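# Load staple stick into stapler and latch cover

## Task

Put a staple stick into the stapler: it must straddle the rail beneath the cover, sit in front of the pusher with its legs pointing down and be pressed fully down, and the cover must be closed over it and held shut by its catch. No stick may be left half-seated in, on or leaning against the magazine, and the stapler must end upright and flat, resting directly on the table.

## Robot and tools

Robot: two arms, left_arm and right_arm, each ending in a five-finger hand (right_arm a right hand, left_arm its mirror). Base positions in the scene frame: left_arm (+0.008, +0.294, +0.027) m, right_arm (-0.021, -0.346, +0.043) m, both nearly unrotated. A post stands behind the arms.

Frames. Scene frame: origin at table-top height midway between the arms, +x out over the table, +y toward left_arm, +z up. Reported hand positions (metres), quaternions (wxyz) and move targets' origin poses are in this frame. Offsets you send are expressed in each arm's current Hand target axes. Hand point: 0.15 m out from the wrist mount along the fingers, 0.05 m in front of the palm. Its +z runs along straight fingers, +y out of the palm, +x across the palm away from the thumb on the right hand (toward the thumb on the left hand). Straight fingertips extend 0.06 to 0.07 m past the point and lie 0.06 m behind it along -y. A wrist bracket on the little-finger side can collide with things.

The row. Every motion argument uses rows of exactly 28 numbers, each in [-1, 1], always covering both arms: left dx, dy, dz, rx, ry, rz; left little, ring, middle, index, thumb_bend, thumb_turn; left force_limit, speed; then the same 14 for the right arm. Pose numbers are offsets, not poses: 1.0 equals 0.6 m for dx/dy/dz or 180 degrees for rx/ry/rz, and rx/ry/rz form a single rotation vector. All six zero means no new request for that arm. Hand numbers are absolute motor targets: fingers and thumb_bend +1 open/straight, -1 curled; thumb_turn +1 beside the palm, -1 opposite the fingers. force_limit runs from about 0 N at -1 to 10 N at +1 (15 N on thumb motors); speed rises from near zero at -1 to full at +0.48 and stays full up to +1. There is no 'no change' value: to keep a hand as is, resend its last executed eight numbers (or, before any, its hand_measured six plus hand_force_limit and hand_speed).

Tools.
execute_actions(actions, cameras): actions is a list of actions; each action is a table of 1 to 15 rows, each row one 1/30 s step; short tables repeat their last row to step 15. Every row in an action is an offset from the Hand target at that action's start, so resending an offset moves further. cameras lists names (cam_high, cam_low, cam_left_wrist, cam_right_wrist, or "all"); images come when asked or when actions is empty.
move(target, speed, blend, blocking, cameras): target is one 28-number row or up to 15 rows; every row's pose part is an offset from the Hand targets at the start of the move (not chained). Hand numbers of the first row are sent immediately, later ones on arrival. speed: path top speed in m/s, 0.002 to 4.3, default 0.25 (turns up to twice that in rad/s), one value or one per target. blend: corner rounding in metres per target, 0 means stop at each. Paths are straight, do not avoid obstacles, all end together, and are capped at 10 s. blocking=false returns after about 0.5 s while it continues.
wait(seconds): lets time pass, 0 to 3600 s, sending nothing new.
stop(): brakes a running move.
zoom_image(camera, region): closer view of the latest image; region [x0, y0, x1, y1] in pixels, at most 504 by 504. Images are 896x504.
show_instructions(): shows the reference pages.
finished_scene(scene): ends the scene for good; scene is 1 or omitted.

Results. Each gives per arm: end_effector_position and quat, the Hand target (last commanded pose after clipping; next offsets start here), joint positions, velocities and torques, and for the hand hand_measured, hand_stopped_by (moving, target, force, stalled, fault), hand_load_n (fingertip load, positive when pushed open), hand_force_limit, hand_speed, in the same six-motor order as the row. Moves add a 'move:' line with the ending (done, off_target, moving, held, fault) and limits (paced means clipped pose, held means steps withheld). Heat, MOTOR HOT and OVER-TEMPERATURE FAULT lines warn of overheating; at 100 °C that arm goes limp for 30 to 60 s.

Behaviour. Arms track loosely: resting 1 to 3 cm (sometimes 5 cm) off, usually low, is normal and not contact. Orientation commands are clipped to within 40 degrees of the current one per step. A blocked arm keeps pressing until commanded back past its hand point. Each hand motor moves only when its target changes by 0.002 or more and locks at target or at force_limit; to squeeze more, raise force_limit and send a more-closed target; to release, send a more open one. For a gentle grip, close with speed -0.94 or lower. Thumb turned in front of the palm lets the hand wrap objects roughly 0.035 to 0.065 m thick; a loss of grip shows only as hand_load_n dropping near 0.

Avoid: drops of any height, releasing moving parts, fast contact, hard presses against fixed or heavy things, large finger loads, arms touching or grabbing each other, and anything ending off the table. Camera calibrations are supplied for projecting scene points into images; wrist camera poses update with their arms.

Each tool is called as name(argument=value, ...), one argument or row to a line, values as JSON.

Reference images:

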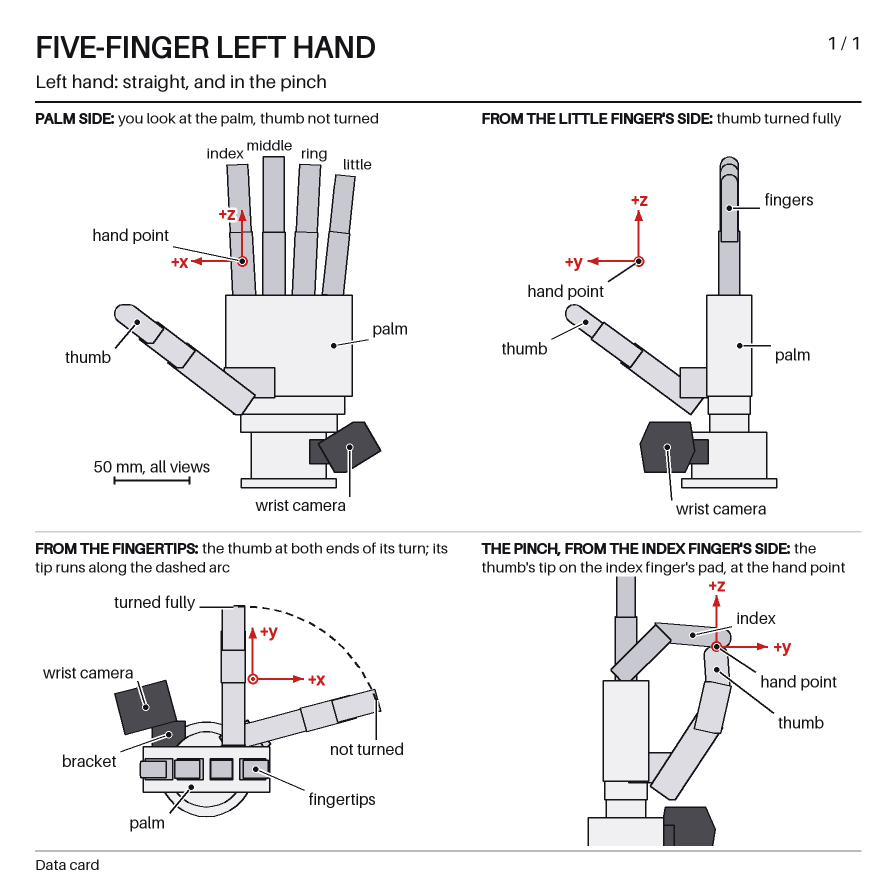

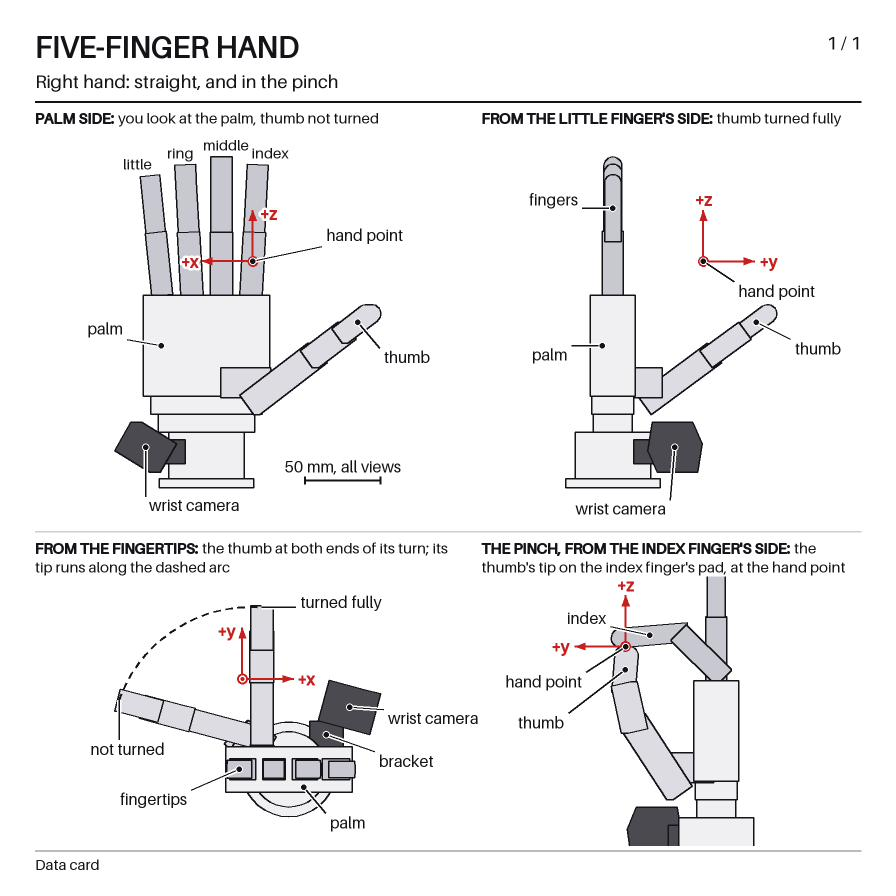

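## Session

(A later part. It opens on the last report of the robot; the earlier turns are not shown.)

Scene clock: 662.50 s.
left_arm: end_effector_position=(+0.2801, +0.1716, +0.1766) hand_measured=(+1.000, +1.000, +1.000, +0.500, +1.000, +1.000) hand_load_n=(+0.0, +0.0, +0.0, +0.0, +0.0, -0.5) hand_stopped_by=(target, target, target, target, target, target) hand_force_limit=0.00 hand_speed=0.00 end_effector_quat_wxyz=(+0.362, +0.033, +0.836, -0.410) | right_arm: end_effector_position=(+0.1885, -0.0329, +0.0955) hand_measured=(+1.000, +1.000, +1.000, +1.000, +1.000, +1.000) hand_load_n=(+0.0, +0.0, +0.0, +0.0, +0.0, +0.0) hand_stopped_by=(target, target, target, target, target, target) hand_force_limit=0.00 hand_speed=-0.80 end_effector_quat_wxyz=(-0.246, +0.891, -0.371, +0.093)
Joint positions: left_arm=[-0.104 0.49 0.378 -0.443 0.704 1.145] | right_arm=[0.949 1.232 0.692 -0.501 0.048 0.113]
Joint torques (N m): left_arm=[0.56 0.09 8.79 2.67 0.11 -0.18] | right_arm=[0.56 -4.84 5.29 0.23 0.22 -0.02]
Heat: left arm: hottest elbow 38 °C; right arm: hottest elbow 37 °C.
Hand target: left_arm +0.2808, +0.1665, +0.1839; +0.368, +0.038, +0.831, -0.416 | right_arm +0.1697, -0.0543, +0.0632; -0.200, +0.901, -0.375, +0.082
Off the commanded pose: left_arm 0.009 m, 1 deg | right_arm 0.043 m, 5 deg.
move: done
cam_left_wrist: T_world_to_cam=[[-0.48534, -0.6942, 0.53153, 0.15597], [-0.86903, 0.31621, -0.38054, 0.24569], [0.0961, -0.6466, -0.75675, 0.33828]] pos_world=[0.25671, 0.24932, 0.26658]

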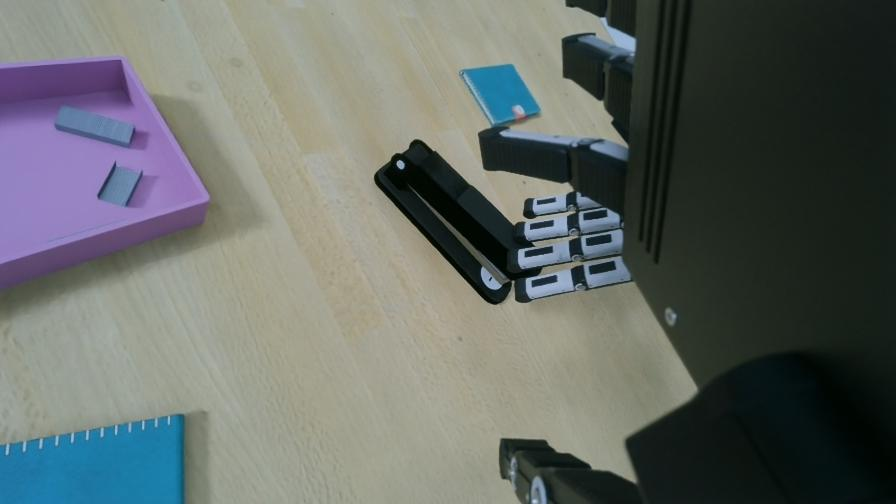

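move(
  target=[0,0,0,0,0,0,1,1,1,0.5,1,1,0,0,0.0038,0.0320,0.0217,0,0,0,1,1,1,1,1,1,0,-0.8],
  speed=0.05,
  cameras=["cam_left_wrist"],
)

zoom_image(
  camera="cam_left_wrist",
  region=[440, 190, 560, 310],
)

Scene clock: 664.07 s.
left_arm: end_effector_position=(+0.2801, +0.1715, +0.1766) hand_measured=(+1.000, +1.000, +1.000, +0.500, +1.000, +1.000) hand_load_n=(+0.0, +0.0, +0.5, +0.0, +0.0, +0.0) hand_stopped_by=(target, target, target, target, target, target) hand_force_limit=0.00 hand_speed=0.00 end_effector_quat_wxyz=(+0.362, +0.033, +0.837, -0.410) | right_arm: end_effector_position=(+0.1871, -0.0345, +0.0905) hand_measured=(+1.000, +1.000, +1.000, +1.000, +1.000, +1.000) hand_load_n=(+0.0, +0.5, +0.0, +0.0, +0.0, -0.5) hand_stopped_by=(target, target, target, target, target, target) hand_force_limit=0.00 hand_speed=-0.80 end_effector_quat_wxyz=(-0.265, +0.885, -0.369, +0.098)
Joint positions: left_arm=[-0.105 0.49 0.378 -0.443 0.704 1.145] | right_arm=[0.949 1.21 0.648 -0.438 0.047 0.113]
Joint torques (N m): left_arm=[0.56 0.09 8.79 2.58 0.11 -0.17] | right_arm=[0.32 -2.61 4.12 0.02 0.18 -0.03]
Heat: left arm: hottest elbow 38 °C; right arm: hottest elbow 37 °C.
Hand target: left_arm +0.2808, +0.1664, +0.1838; +0.368, +0.038, +0.831, -0.416 | right_arm +0.1628, -0.0644, +0.0432; -0.200, +0.902, -0.375, +0.082
Off the commanded pose: left_arm 0.009 m, 1 deg | right_arm 0.061 m, 8 deg.
move: off_target (right_arm)
cam_left_wrist: T_world_to_cam=[[-0.48492, -0.69422, 0.53189, 0.15578], [-0.86929, 0.31592, -0.38018, 0.24562], [0.0959, -0.64672, -0.75667, 0.33827]] pos_world=[0.25661, 0.24932, 0.26648]

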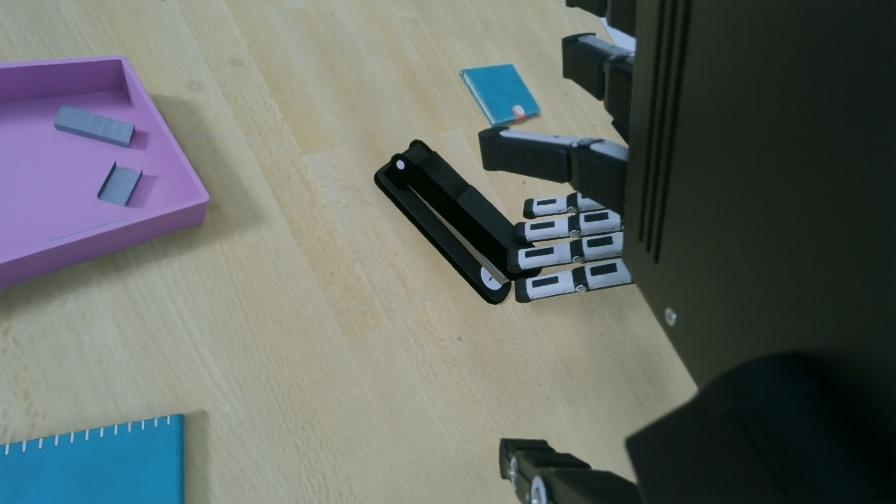

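Scaled by 4.200.

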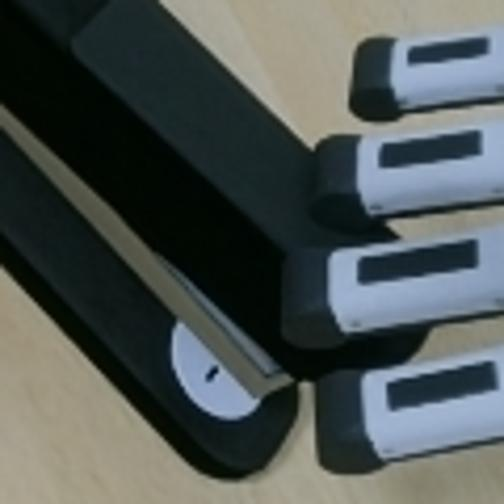

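move(
  target=[0,0,0,0,0,0,1,1,1,0.5,1,1,0,0,0.0323,-0.0758,-0.1333,0,0,0,1,1,1,1,1,1,0,-0.8],
  speed=0.08,
  cameras=["cam_left_wrist"],
)

zoom_image(
  camera="cam_left_wrist",
  region=[440, 190, 560, 310],
)

Scene clock: 668.97 s.
left_arm: end_effector_position=(+0.2801, +0.1715, +0.1766) hand_measured=(+1.000, +1.000, +1.000, +0.500, +1.000, +1.000) hand_load_n=(+0.0, +0.0, +0.0, +0.0, +0.0, +0.0) hand_stopped_by=(target, target, target, target, target, target) hand_force_limit=0.00 hand_speed=0.00 end_effector_quat_wxyz=(+0.362, +0.033, +0.837, -0.410) | right_arm: end_effector_position=(+0.1698, -0.0783, +0.1189) hand_measured=(+1.000, +1.000, +1.000, +1.000, +1.000, +1.000) hand_load_n=(+0.0, +0.0, +0.0, +0.0, +0.0, +0.0) hand_stopped_by=(target, target, target, target, target, target) hand_force_limit=0.00 hand_speed=-0.80 end_effector_quat_wxyz=(-0.187, +0.905, -0.375, +0.076)
Joint positions: left_arm=[-0.105 0.49 0.378 -0.443 0.704 1.145] | right_arm=[0.904 1.141 0.718 -0.742 0.028 0.072]
Joint torques (N m): left_arm=[0.62 0.32 8.76 2.61 0.12 -0.18] | right_arm=[-1.44 -6.95 11.99 0.36 -0.14 -0.2]
Heat: left arm: hottest elbow 38 °C; right arm: hottest elbow 36 °C.
Hand target: left_arm +0.2808, +0.1664, +0.1838; +0.368, +0.038, +0.831, -0.416 | right_arm +0.1817, -0.0729, +0.1348; -0.200, +0.902, -0.375, +0.082
Off the commanded pose: left_arm 0.009 m, 1 deg | right_arm 0.021 m, 2 deg.
move: off_target (right_arm)
cam_left_wrist: T_world_to_cam=[[-0.48492, -0.69422, 0.53189, 0.15578], [-0.86929, 0.31592, -0.38018, 0.24562], [0.0959, -0.64672, -0.75667, 0.33827]] pos_world=[0.25661, 0.24932, 0.26648]

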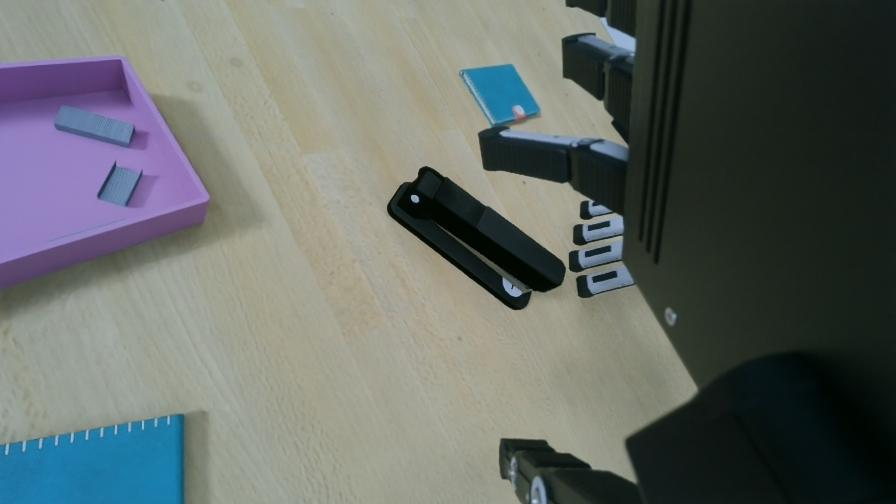

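Scaled by 4.200.

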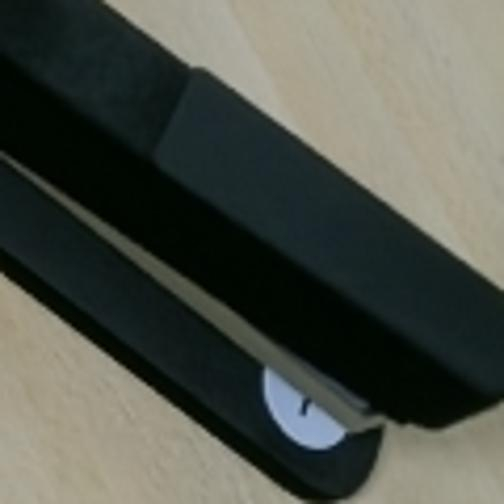

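move(
  target=[0,0,0,0,0,0,1,1,1,0.5,1,1,0,0,0.165,0.0575,-0.1555,0,0,0,1,1,1,1,1,1,0,-0.8],
  speed=0.15,
  cameras=["cam_left_wrist","cam_right_wrist","cam_high"],
)

zoom_image(
  camera="cam_left_wrist",
  region=[370, 140, 610, 340],
)

Scene clock: 673.97 s.
left_arm: end_effector_position=(+0.2801, +0.1715, +0.1766) hand_measured=(+1.000, +1.000, +1.000, +0.500, +1.000, +1.000) hand_load_n=(+0.0, +0.0, +0.0, +0.0, +0.0, +0.0) hand_stopped_by=(target, target, target, target, target, target) hand_force_limit=0.00 hand_speed=0.00 end_effector_quat_wxyz=(+0.362, +0.033, +0.837, -0.410) | right_arm: end_effector_position=(+0.1913, -0.1934, +0.1880) hand_measured=(+1.000, +1.000, +1.000, +1.000, +1.000, +1.000) hand_load_n=(+0.0, +0.0, +0.0, +0.0, +0.0, +0.0) hand_stopped_by=(target, target, target, target, target, target) hand_force_limit=0.00 hand_speed=-0.80 end_effector_quat_wxyz=(-0.189, +0.904, -0.377, +0.071)
Joint positions: left_arm=[-0.105 0.49 0.378 -0.443 0.704 1.145] | right_arm=[0.518 0.907 0.762 -1.039 -0.132 -0.279]
Joint torques (N m): left_arm=[0.32 0.38 8.79 2.55 0.11 -0.18] | right_arm=[-1.08 -3.9 12.92 0.31 -0.34 -0.2]
Heat: left arm: hottest elbow 39 °C; right arm: hottest elbow 37 °C.
Hand target: left_arm +0.2808, +0.1664, +0.1838; +0.368, +0.038, +0.831, -0.416 | right_arm +0.2016, -0.1930, +0.2047; -0.200, +0.901, -0.375, +0.082
Off the commanded pose: left_arm 0.009 m, 1 deg | right_arm 0.020 m, 2 deg.
move: off_target (right_arm)
cam_left_wrist: T_world_to_cam=[[-0.48492, -0.69422, 0.53189, 0.15578], [-0.86929, 0.31592, -0.38018, 0.24562], [0.0959, -0.64672, -0.75667, 0.33827]] pos_world=[0.25661, 0.24932, 0.26648]
cam_right_wrist: T_world_to_cam=[[-0.44847, -0.79403, -0.41036, 0.01275], [-0.83198, 0.20307, 0.51631, 0.07932], [-0.32664, 0.57296, -0.75168, 0.42556]] pos_world=[0.21072, -0.24981, 0.28416]
Images, in order (width x height): cam_high 896x504, cam_left_wrist 896x504, cam_right_wrist 896x504.

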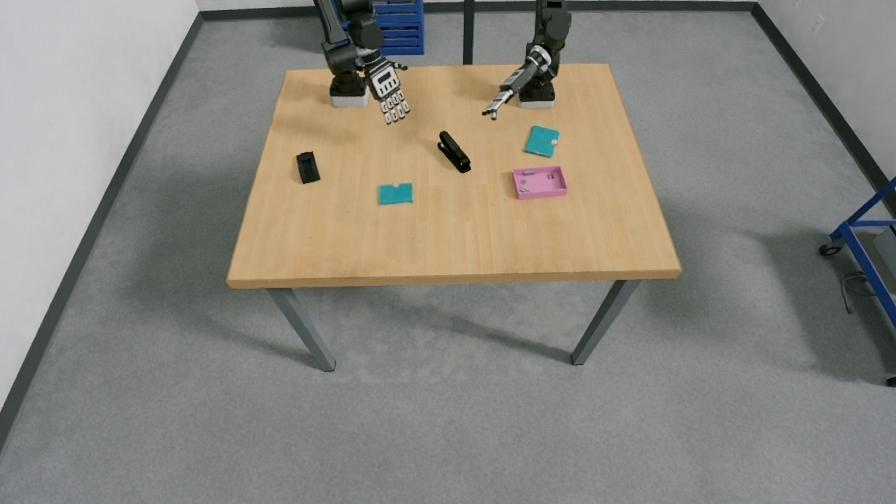

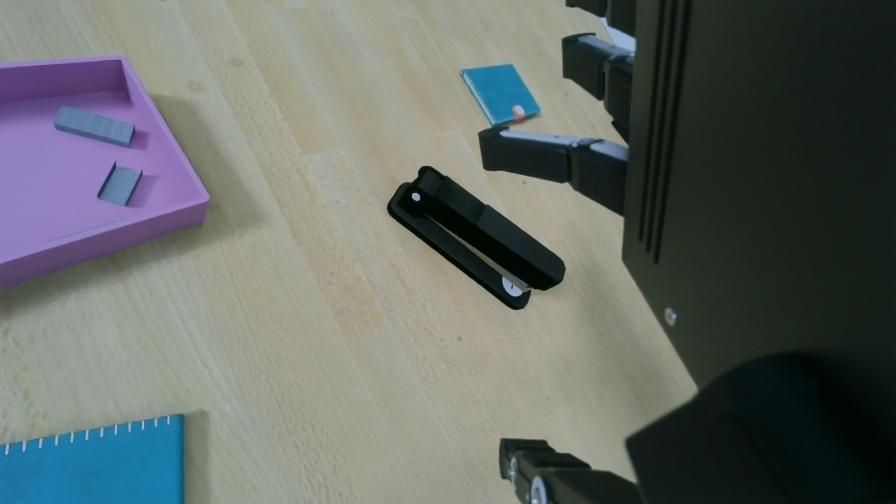

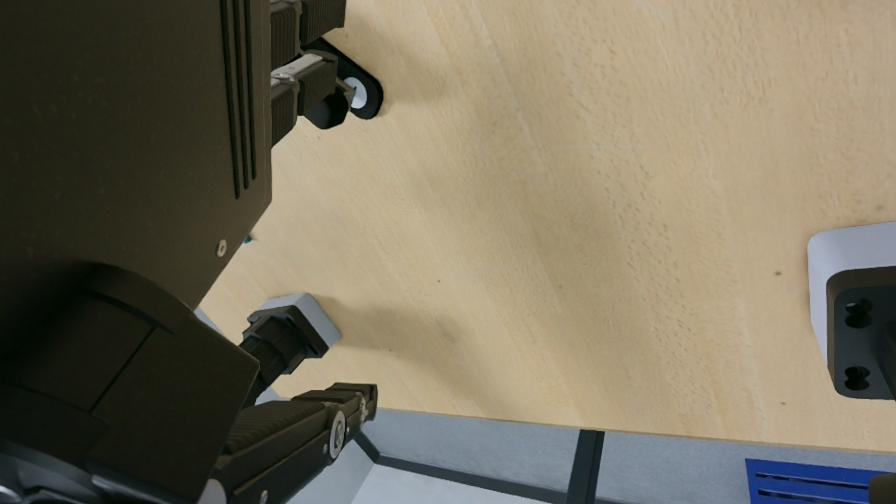

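Scaled by 2.100.

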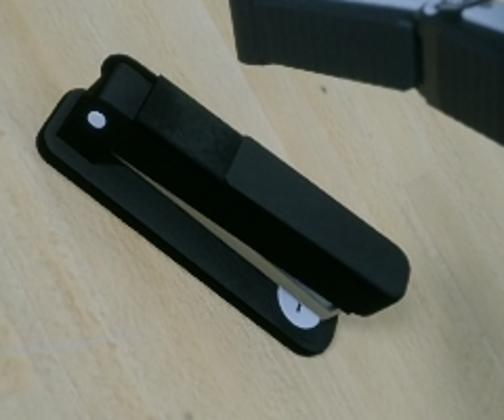

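move(
  target=[
    [0,0,0,0,0,0,1,1,1,0.4,0.46,-0.67,0,-0.1,0,0,0,0,0,0,1,1,1,1,1,1,0,-0.8],
    [0.2212,-0.1476,0.2231,-0.0607,-0.0627,-0.0363,1,1,1,0.4,0.46,-0.67,0,-0.1,0,0,0,0,0,0,1,1,1,1,1,1,0,-0.8],
  ],
  speed=0.12,
  cameras=["cam_left_wrist","cam_low","cam_right_wrist"],
)

Scene clock: 679.13 s.
left_arm: end_effector_position=(+0.2267, +0.0018, +0.0905) hand_measured=(+1.000, +1.000, +1.000, +0.400, +0.460, -0.670) hand_load_n=(+0.0, +0.0, +0.0, +0.0, +0.0, +0.0) hand_stopped_by=(target, target, target, target, target, target) hand_force_limit=0.00 hand_speed=-0.10 end_effector_quat_wxyz=(+0.426, -0.077, +0.837, -0.334) | right_arm: end_effector_position=(+0.1913, -0.1934, +0.1880) hand_measured=(+1.000, +1.000, +1.000, +1.000, +1.000, +1.000) hand_load_n=(+0.0, -0.5, +0.0, +0.0, +0.0, +0.0) hand_stopped_by=(target, target, target, target, target, target) hand_force_limit=0.00 hand_speed=-0.80 end_effector_quat_wxyz=(-0.189, +0.904, -0.377, +0.071)
Joint positions: left_arm=[-1.234 1.055 0.326 0.206 -0.59 0.504] | right_arm=[0.518 0.907 0.762 -1.039 -0.132 -0.28]
Joint torques (N m): left_arm=[0.5 -2.26 9.52 2.65 -0.4 -0.15] | right_arm=[-1.26 -3.9 12.94 0.29 -0.33 -0.19]
Heat: left arm: hottest elbow 39 °C; right arm: hottest elbow 38 °C.
Hand target: left_arm +0.2293, -0.0197, +0.1058; +0.426, -0.085, +0.827, -0.357 | right_arm +0.2017, -0.1930, +0.2047; -0.200, +0.901, -0.375, +0.082
Off the commanded pose: left_arm 0.027 m, 3 deg | right_arm 0.020 m, 2 deg.
move: off_target (left_arm)
cam_left_wrist: T_world_to_cam=[[-0.27157, -0.82802, 0.49054, 0.01348], [-0.91808, 0.06996, -0.39018, 0.23262], [0.28876, -0.55631, -0.77919, 0.12665]] pos_world=[0.18065, 0.06534, 0.18283]
cam_right_wrist: T_world_to_cam=[[-0.44806, -0.79419, -0.41049, 0.01258], [-0.83211, 0.2026, 0.51628, 0.07926], [-0.32686, 0.5729, -0.75163, 0.42563]] pos_world=[0.21072, -0.24991, 0.28416]
Images, in order (width x height): cam_low 896x504, cam_left_wrist 896x504, cam_right_wrist 896x504.

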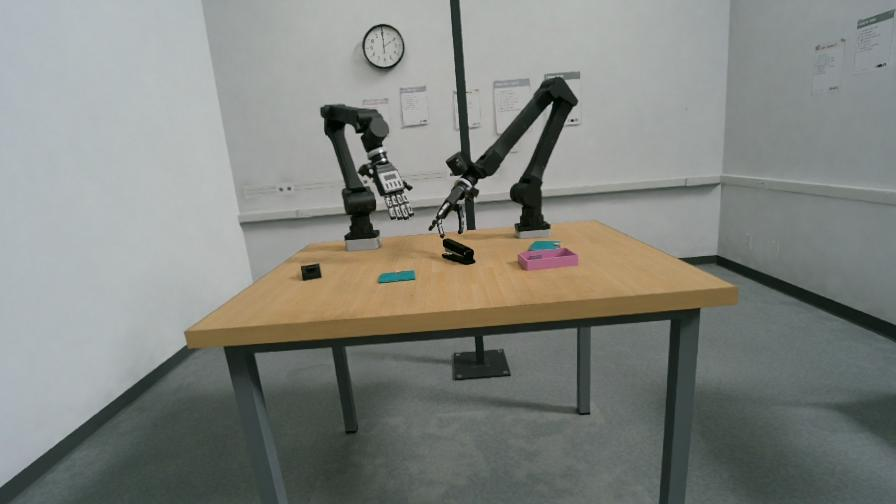

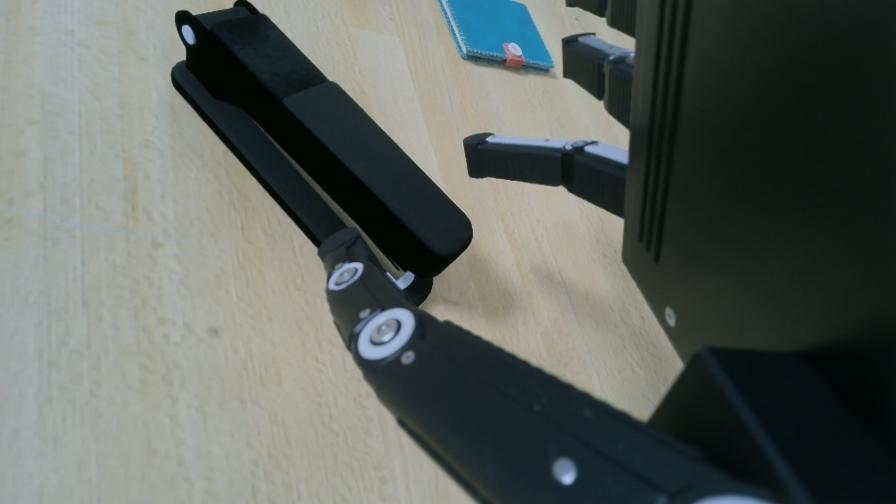

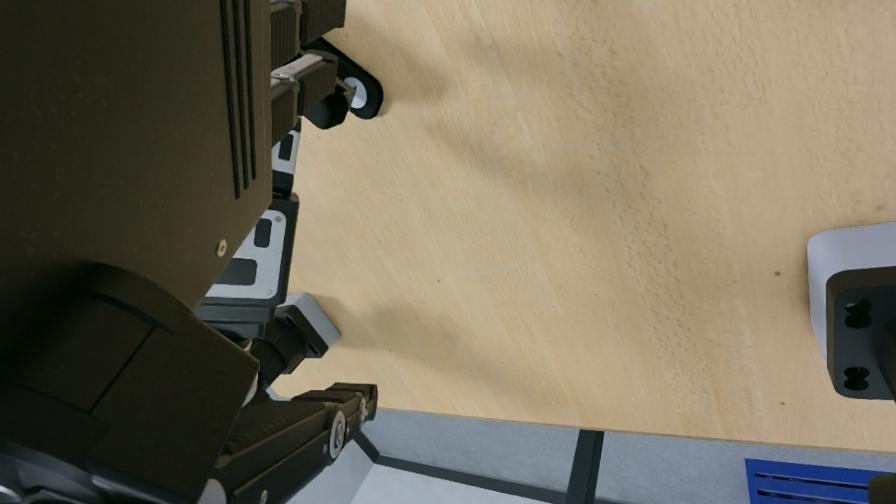

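move(
  target=[0.0322,0.0323,0.0206,0,0,0,1,1,1,0.4,0.46,-0.67,0,-0.1,0,0,0,0,0,0,1,1,1,1,1,1,0,-0.8],
  speed=0.05,
  cameras=["cam_left_wrist"],
)

Scene clock: 681.33 s.
left_arm: end_effector_position=(+0.2328, -0.0157, +0.0775) hand_measured=(+1.000, +1.000, +1.000, +0.400, +0.460, -0.670) hand_load_n=(+0.0, +0.0, +0.0, +0.0, +0.0, +0.0) hand_stopped_by=(target, target, target, target, target, target) hand_force_limit=0.00 hand_speed=-0.10 end_effector_quat_wxyz=(+0.429, -0.083, +0.828, -0.350) | right_arm: end_effector_position=(+0.1913, -0.1934, +0.1880) hand_measured=(+1.000, +1.000, +1.000, +1.000, +1.000, +1.000) hand_load_n=(+0.0, +0.0, +0.0, +0.0, +0.0, -0.5) hand_stopped_by=(target, target, target, target, target, target) hand_force_limit=0.00 hand_speed=-0.80 end_effector_quat_wxyz=(-0.189, +0.904, -0.377, +0.071)
Joint positions: left_arm=[-1.234 1.175 0.326 0.365 -0.59 0.502] | right_arm=[0.518 0.907 0.762 -1.039 -0.132 -0.28]
Joint torques (N m): left_arm=[0.91 -3.25 6.13 2.67 -0.32 -0.14] | right_arm=[-1.32 -3.9 12.97 0.35 -0.34 -0.2]
Heat: left arm: hottest elbow 38 °C; right arm: hottest elbow 39 °C.
Hand target: left_arm +0.2299, -0.0206, +0.0759; +0.426, -0.086, +0.827, -0.357 | right_arm +0.2017, -0.1930, +0.2047; -0.200, +0.901, -0.375, +0.082
Off the commanded pose: left_arm 0.006 m, 1 deg | right_arm 0.020 m, 2 deg.
move: done
cam_left_wrist: T_world_to_cam=[[-0.27738, -0.80938, 0.51765, 0.00653], [-0.91326, 0.05481, -0.40368, 0.23401], [0.29836, -0.58472, -0.75438, 0.10033]] pos_world=[0.18559, 0.05112, 0.16677]

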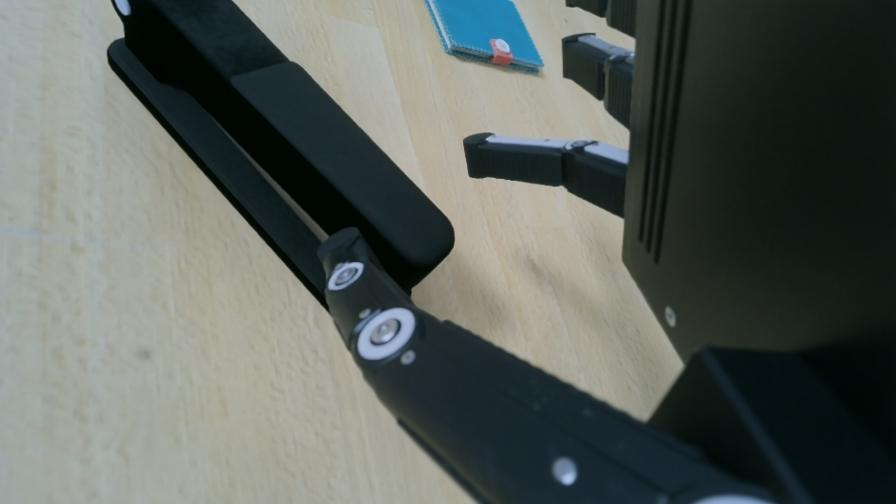

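move(
  target=[
    [0.0182,0.0188,0.0108,0,0,0,1,1,1,0.4,0.46,-0.67,0,-0.1,0,0,0,0,0,0,1,1,1,1,1,1,0,-0.8],
    [0.0182,0.0188,0.0108,0,0,0,1,1,1,0.4,0.34,-0.67,0,-0.85,0,0,0,0,0,0,1,1,1,1,1,1,0,-0.8],
    [0.0182,0.0188,0.0108,0,0,0,1,1,1,-0.15,0.34,-0.67,0,-0.85,0,0,0,0,0,0,1,1,1,1,1,1,0,-0.8],
  ],
  speed=0.05,
  cameras=["cam_left_wrist","cam_low"],
)

Scene clock: 684.63 s.
left_arm: end_effector_position=(+0.2331, -0.0162, +0.0610) hand_measured=(+1.000, +1.000, +1.000, +0.040, +0.340, -0.670) hand_load_n=(+0.0, +0.0, +0.0, +5.0, +2.0, +0.5) hand_stopped_by=(target, target, target, force, target, target) hand_force_limit=0.00 hand_speed=-0.85 end_effector_quat_wxyz=(+0.430, -0.083, +0.828, -0.351) | right_arm: end_effector_position=(+0.1913, -0.1934, +0.1880) hand_measured=(+1.000, +1.000, +1.000, +1.000, +1.000, +1.000) hand_load_n=(+0.0, +0.0, +0.0, -0.5, +0.0, +0.0) hand_stopped_by=(target, target, target, target, target, target) hand_force_limit=0.00 hand_speed=-0.80 end_effector_quat_wxyz=(-0.189, +0.904, -0.377, +0.071)
Joint positions: left_arm=[-1.234 1.248 0.306 0.461 -0.591 0.502] | right_arm=[0.518 0.907 0.762 -1.039 -0.132 -0.28]
Joint torques (N m): left_arm=[0.91 -3.49 5.71 2.54 -0.32 -0.15] | right_arm=[-0.97 -4.01 12.94 0.36 -0.34 -0.18]
Heat: left arm: hottest elbow 38 °C; right arm: hottest elbow 39 °C.
Hand target: left_arm +0.2299, -0.0207, +0.0590; +0.426, -0.086, +0.827, -0.357 | right_arm +0.2017, -0.1930, +0.2047; -0.200, +0.901, -0.375, +0.082
Off the commanded pose: left_arm 0.006 m, 1 deg | right_arm 0.020 m, 2 deg.
move: done
cam_left_wrist: T_world_to_cam=[[-0.2778, -0.80784, 0.51983, 0.01473], [-0.91274, 0.05323, -0.40505, 0.22755], [0.29955, -0.58699, -0.75214, 0.08714]] pos_world=[0.18568, 0.05094, 0.15005]
Images, in order (width x height): cam_low 896x504, cam_left_wrist 896x504.

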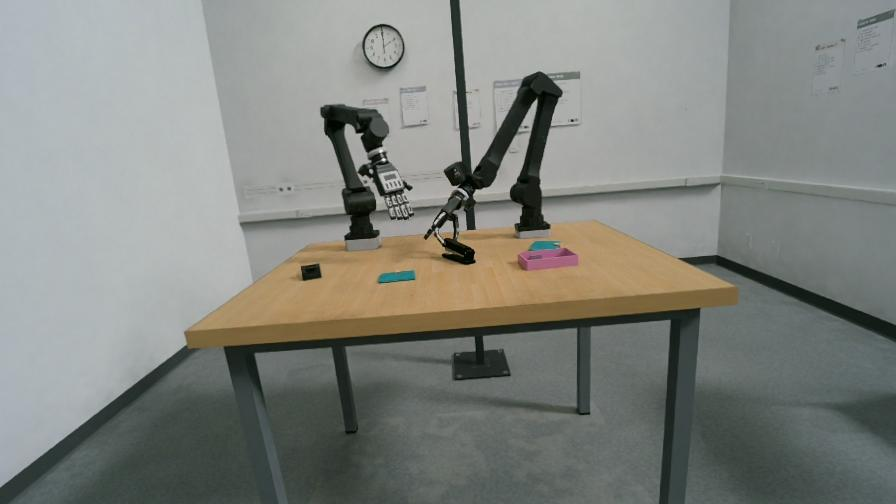

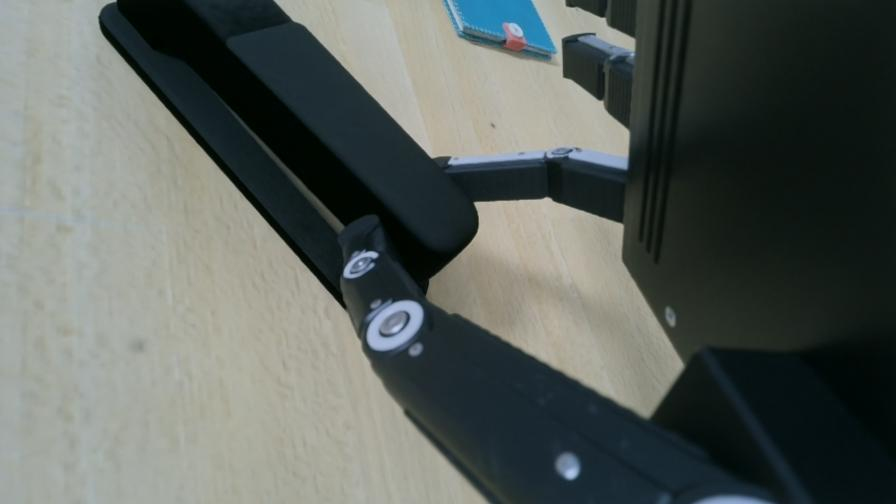

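move(
  target=[-0.0325,-0.0412,-0.0045,0,0,0,1,1,1,-0.15,0.34,-0.67,0,-0.85,0,0,0,0,0,0,1,1,1,1,1,1,0,-0.8],
  speed=0.03,
  cameras=["cam_left_wrist","cam_low"],
)

zoom_image(
  camera="cam_low",
  region=[410, 190, 510, 280],
)

Scene clock: 686.57 s.
left_arm: end_effector_position=(+0.2292, -0.0100, +0.0666) hand_measured=(+1.000, +1.000, +1.000, +0.040, +0.340, -0.670) hand_load_n=(+0.0, +0.0, +0.0, +4.5, +3.5, -0.5) hand_stopped_by=(target, target, target, force, target, target) hand_force_limit=0.00 hand_speed=-0.85 end_effector_quat_wxyz=(+0.421, -0.074, +0.840, -0.334) | right_arm: end_effector_position=(+0.1913, -0.1934, +0.1880) hand_measured=(+1.000, +1.000, +1.000, +1.000, +1.000, +1.000) hand_load_n=(+0.0, +0.0, -0.5, +0.0, +0.0, +0.0) hand_stopped_by=(target, target, target, target, target, target) hand_force_limit=0.00 hand_speed=-0.80 end_effector_quat_wxyz=(-0.189, +0.904, -0.377, +0.071)
Joint positions: left_arm=[-1.234 1.187 0.324 0.333 -0.581 0.502] | right_arm=[0.518 0.907 0.762 -1.039 -0.132 -0.28]
Joint torques (N m): left_arm=[1.96 -5.66 8.98 1.89 -0.33 -0.08] | right_arm=[-1.55 -4.01 12.94 0.34 -0.32 -0.18]
Heat: left arm: hottest elbow 38 °C; right arm: hottest elbow 40 °C.
Hand target: left_arm +0.2360, -0.0287, +0.0890; +0.426, -0.086, +0.827, -0.357 | right_arm +0.2017, -0.1930, +0.2047; -0.200, +0.901, -0.375, +0.082
Off the commanded pose: left_arm 0.030 m, 3 deg | right_arm 0.020 m, 2 deg.
move: off_target (left_arm)
cam_left_wrist: T_world_to_cam=[[-0.27427, -0.82822, 0.48869, 0.01688], [-0.92046, 0.07895, -0.38279, 0.22648], [0.27845, -0.55481, -0.784, 0.10334]] pos_world=[0.18432, 0.05343, 0.15946]
Images, in order (width x height): cam_low 896x504, cam_left_wrist 896x504.

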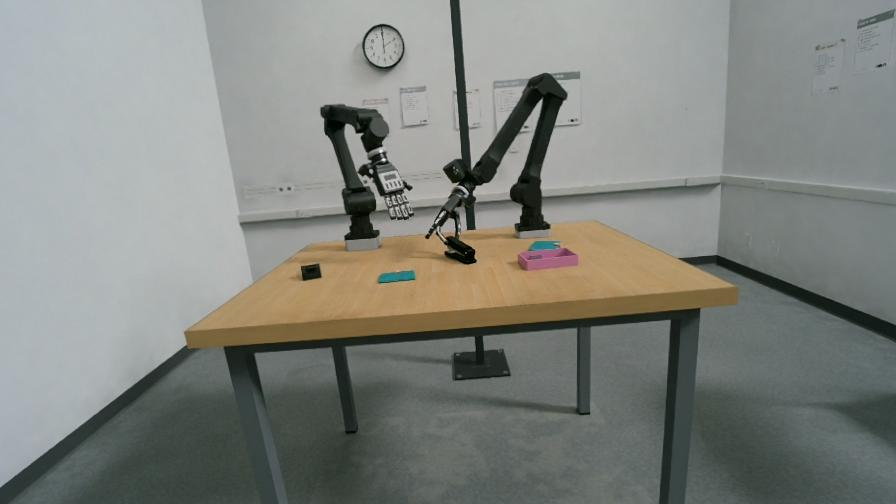

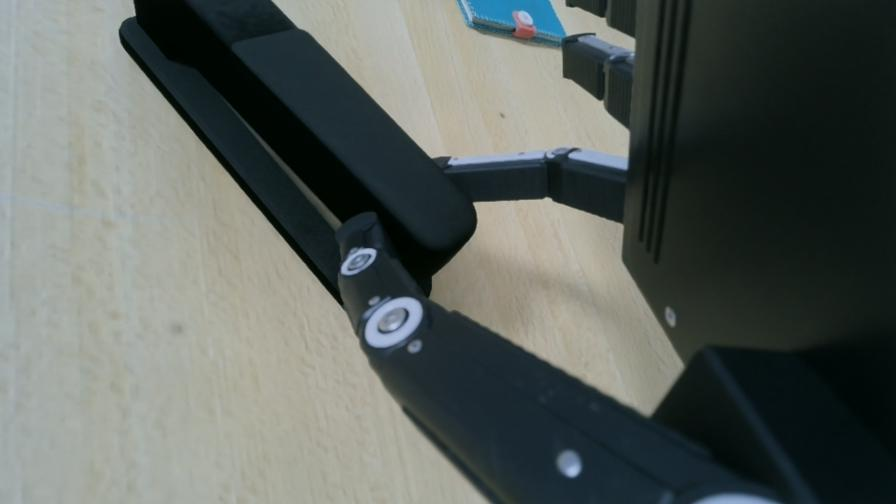

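Scaled by 5.040.

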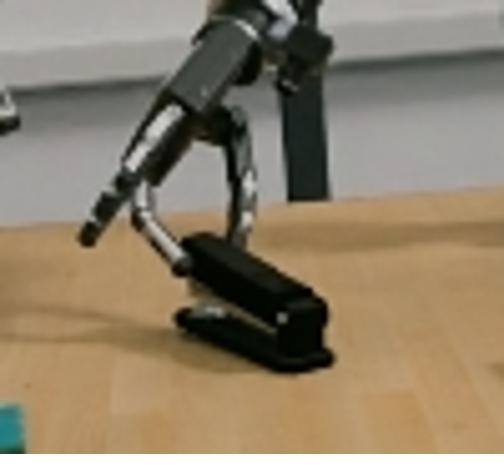

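move(
  target=[-0.0268,-0.0276,-0.0159,0,0,0,1,1,1,-0.15,0.34,-0.67,0,-0.85,0,0,0,0,0,0,1,1,1,1,1,1,0,-0.8],
  speed=0.03,
  cameras=["cam_left_wrist","cam_low"],
)

zoom_image(
  camera="cam_low",
  region=[410, 190, 510, 280],
)

Scene clock: 688.10 s.
left_arm: end_effector_position=(+0.2291, -0.0099, +0.0886) hand_measured=(+1.000, +1.000, +1.000, +0.040, +0.340, -0.670) hand_load_n=(+0.0, +0.0, +0.0, +4.0, +3.0, -0.5) hand_stopped_by=(target, target, target, force, target, target) hand_force_limit=0.00 hand_speed=-0.85 end_effector_quat_wxyz=(+0.421, -0.073, +0.841, -0.332) | right_arm: end_effector_position=(+0.1913, -0.1934, +0.1880) hand_measured=(+1.000, +1.000, +1.000, +1.000, +1.000, +1.000) hand_load_n=(+0.0, +0.0, +0.0, +0.0, +0.0, +0.0) hand_stopped_by=(target, target, target, target, target, target) hand_force_limit=0.00 hand_speed=-0.80 end_effector_quat_wxyz=(-0.189, +0.904, -0.377, +0.071)
Joint positions: left_arm=[-1.234 1.103 0.356 0.213 -0.58 0.502] | right_arm=[0.518 0.907 0.762 -1.039 -0.132 -0.28]
Joint torques (N m): left_arm=[1.73 -5.25 9.84 1.92 -0.33 -0.07] | right_arm=[-1.2 -4.01 12.93 0.28 -0.33 -0.21]
Heat: left arm: hottest elbow 38 °C; right arm: hottest elbow 40 °C.
Hand target: left_arm +0.2360, -0.0286, +0.1140; +0.426, -0.086, +0.827, -0.357 | right_arm +0.2017, -0.1930, +0.2047; -0.200, +0.901, -0.375, +0.082
Off the commanded pose: left_arm 0.032 m, 4 deg | right_arm 0.020 m, 2 deg.
move: off_target (left_arm)
cam_left_wrist: T_world_to_cam=[[-0.27387, -0.82988, 0.48611, 0.00628], [-0.92097, 0.08064, -0.38119, 0.23476], [0.27714, -0.55209, -0.78638, 0.12124]] pos_world=[0.18433, 0.05321, 0.18178]
Images, in order (width x height): cam_low 896x504, cam_left_wrist 896x504.

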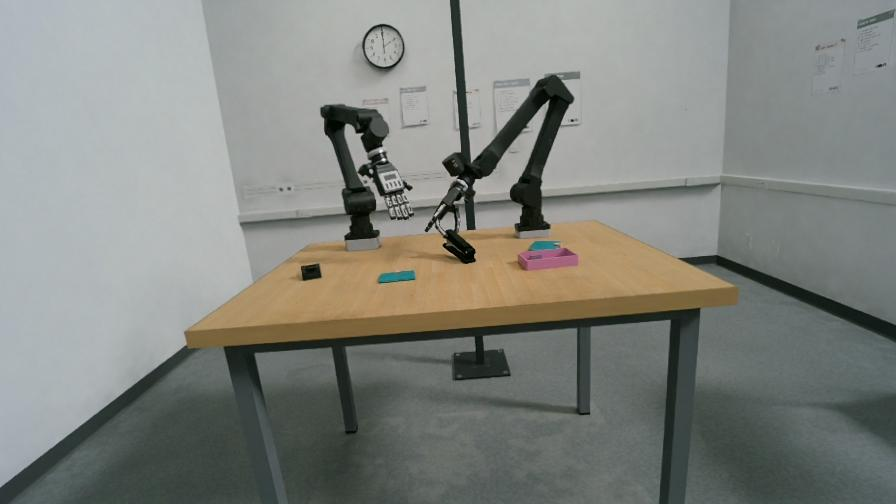

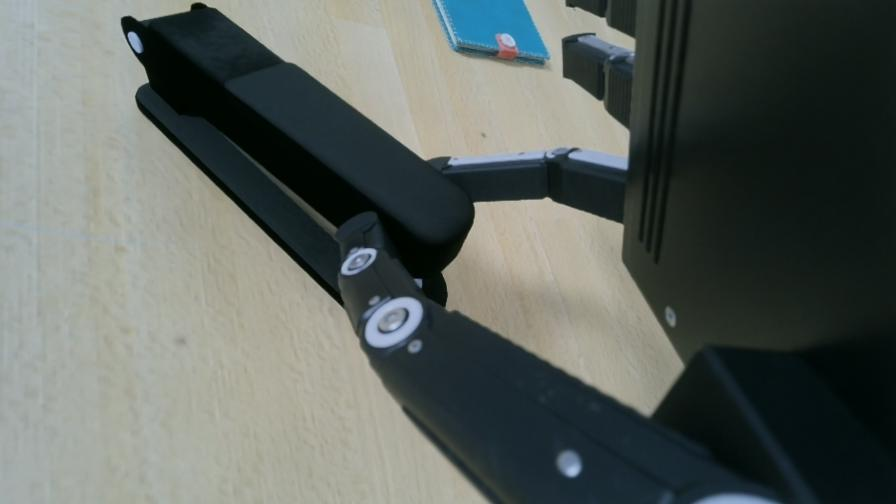

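Scaled by 5.040.

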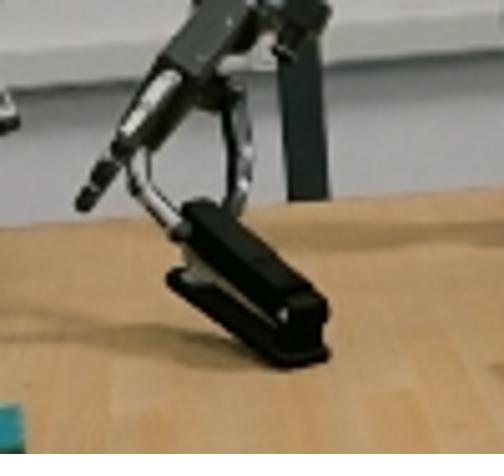

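move(
  target=[0.0594,0.0687,0.0204,0,0,0,1,1,1,-0.15,0.34,-0.67,0,-0.85,0,0,0,0,0,0,1,1,1,1,1,1,0,-0.8],
  speed=0.025,
  cameras=["cam_left_wrist","cam_low"],
)

zoom_image(
  camera="cam_low",
  region=[410, 190, 510, 280],
)

Scene clock: 691.37 s.
left_arm: end_effector_position=(+0.2326, -0.0175, +0.0618) hand_measured=(+1.000, +1.000, +1.000, +0.040, +0.340, -0.670) hand_load_n=(+0.0, +0.0, +0.0, +2.5, +2.0, +0.0) hand_stopped_by=(target, target, target, force, target, target) hand_force_limit=0.00 hand_speed=-0.85 end_effector_quat_wxyz=(+0.428, -0.085, +0.827, -0.354) | right_arm: end_effector_position=(+0.1913, -0.1934, +0.1880) hand_measured=(+1.000, +1.000, +1.000, +1.000, +1.000, +1.000) hand_load_n=(+0.0, +0.0, +0.0, +0.0, +0.0, +0.0) hand_stopped_by=(target, target, target, target, target, target) hand_force_limit=0.00 hand_speed=-0.80 end_effector_quat_wxyz=(-0.189, +0.904, -0.377, +0.071)
Joint positions: left_arm=[-1.234 1.245 0.308 0.458 -0.587 0.498] | right_arm=[0.518 0.907 0.762 -1.039 -0.132 -0.28]
Joint torques (N m): left_arm=[0.62 -3.02 5.59 2.62 -0.47 -0.09] | right_arm=[-1.2 -4.01 12.97 0.34 -0.34 -0.22]
Motor temperatures (°C): left_arm=[26 27 38 27 29 23] | right_arm=[26 30 41 24 29 28]
Heat: left arm: hottest elbow 38 °C; right arm: hottest elbow 41 °C.
Hand target: left_arm +0.2299, -0.0207, +0.0589; +0.426, -0.086, +0.827, -0.357 | right_arm +0.2017, -0.1930, +0.2047; -0.200, +0.901, -0.375, +0.082
Off the commanded pose: left_arm 0.005 m, 0 deg | right_arm 0.020 m, 2 deg.
move: done
cam_left_wrist: T_world_to_cam=[[-0.27705, -0.80439, 0.52554, 0.01269], [-0.91417, 0.05226, -0.40194, 0.2276], [0.29585, -0.5918, -0.74983, 0.08779]] pos_world=[0.18561, 0.05027, 0.15064]
Images, in order (width x height): cam_low 896x504, cam_left_wrist 896x504.

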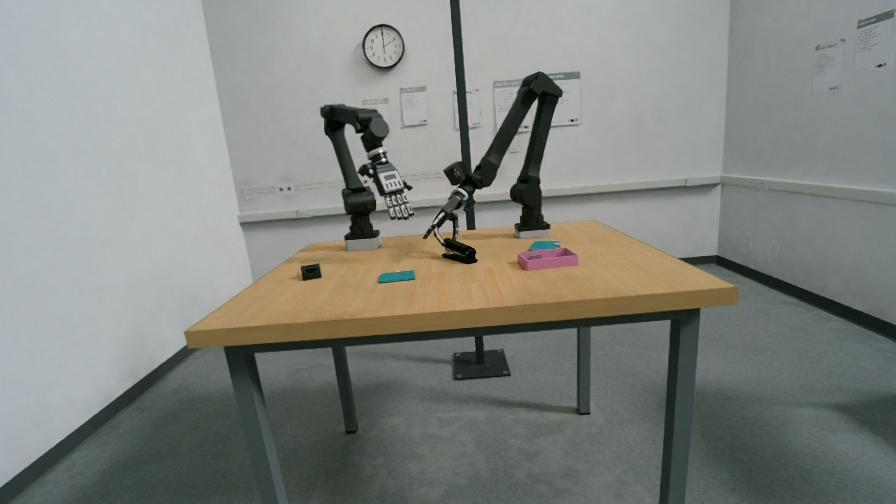

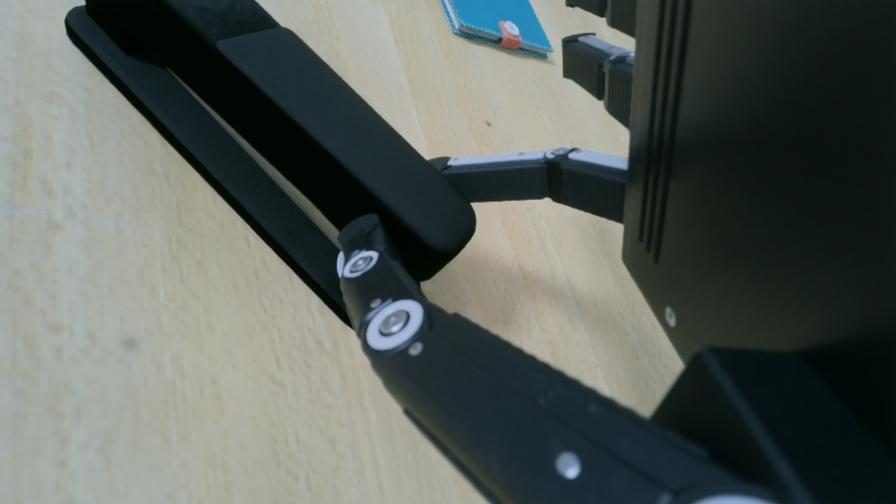

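Scaled by 5.040.

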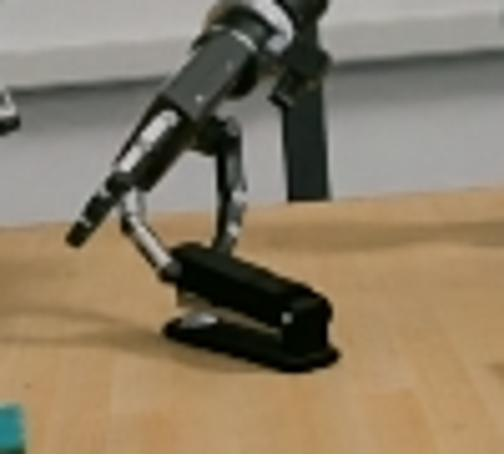

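move(
  target=[
    [0,0,0,0,0,0,1,1,1,0.15,0.342,-0.67,0,-0.85,0,0,0,0,0,0,1,1,1,1,1,1,0,-0.8],
    [0,0,0,0,0,0,1,1,1,0.5,0.5,-0.67,0,-0.3,0,0,0,0,0,0,1,1,1,1,1,1,0,-0.8],
    [-0.0966,-0.0994,-0.0573,0,0,0,1,1,1,0.5,0.5,-0.67,0,-0.3,0,0,0,0,0,0,1,1,1,1,1,1,0,-0.8],
  ],
  speed=0.06,
  cameras=["cam_left_wrist"],
)

Scene clock: 699.17 s.
left_arm: end_effector_position=(+0.2284, -0.0044, +0.1262) hand_measured=(+1.000, +1.000, +1.000, +0.500, +0.500, -0.670) hand_load_n=(+0.0, +0.0, +0.0, +0.0, +0.0, +0.0) hand_stopped_by=(target, target, target, target, target, target) hand_force_limit=0.00 hand_speed=-0.30 end_effector_quat_wxyz=(+0.424, -0.079, +0.838, -0.335) | right_arm: end_effector_position=(+0.1913, -0.1934, +0.1880) hand_measured=(+1.000, +1.000, +1.000, +1.000, +1.000, +1.000) hand_load_n=(+0.0, +0.0, +0.0, +0.0, +0.0, -0.5) hand_stopped_by=(target, target, target, target, target, target) hand_force_limit=0.00 hand_speed=-0.80 end_effector_quat_wxyz=(-0.189, +0.904, -0.377, +0.071)
Joint positions: left_arm=[-1.234 0.97 0.401 0.046 -0.589 0.498] | right_arm=[0.518 0.907 0.762 -1.039 -0.132 -0.28]
Joint torques (N m): left_arm=[0.91 -4.01 10.39 1.78 -0.38 -0.08] | right_arm=[-1.49 -4.01 12.86 0.35 -0.35 -0.19]
Heat: left arm: hottest elbow 38 °C; right arm: hottest elbow 42 °C.
Hand target: left_arm +0.2300, -0.0206, +0.1488; +0.426, -0.086, +0.827, -0.357 | right_arm +0.2017, -0.1930, +0.2047; -0.200, +0.901, -0.375, +0.082
Off the commanded pose: left_arm 0.028 m, 3 deg | right_arm 0.020 m, 2 deg.
move: off_target (left_arm)
cam_left_wrist: T_world_to_cam=[[-0.26811, -0.82704, 0.49408, -0.01002], [-0.91975, 0.06714, -0.38672, 0.24844], [0.28666, -0.55812, -0.77867, 0.1509]] pos_world=[0.18257, 0.05925, 0.21853]

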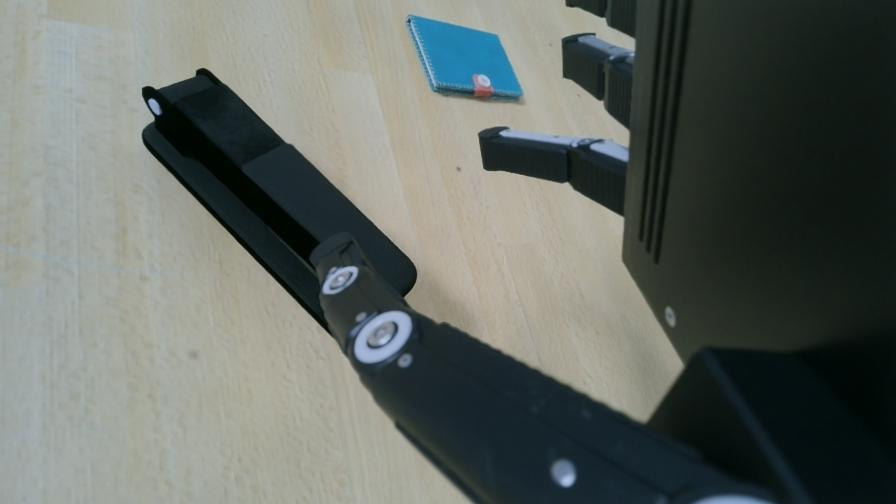

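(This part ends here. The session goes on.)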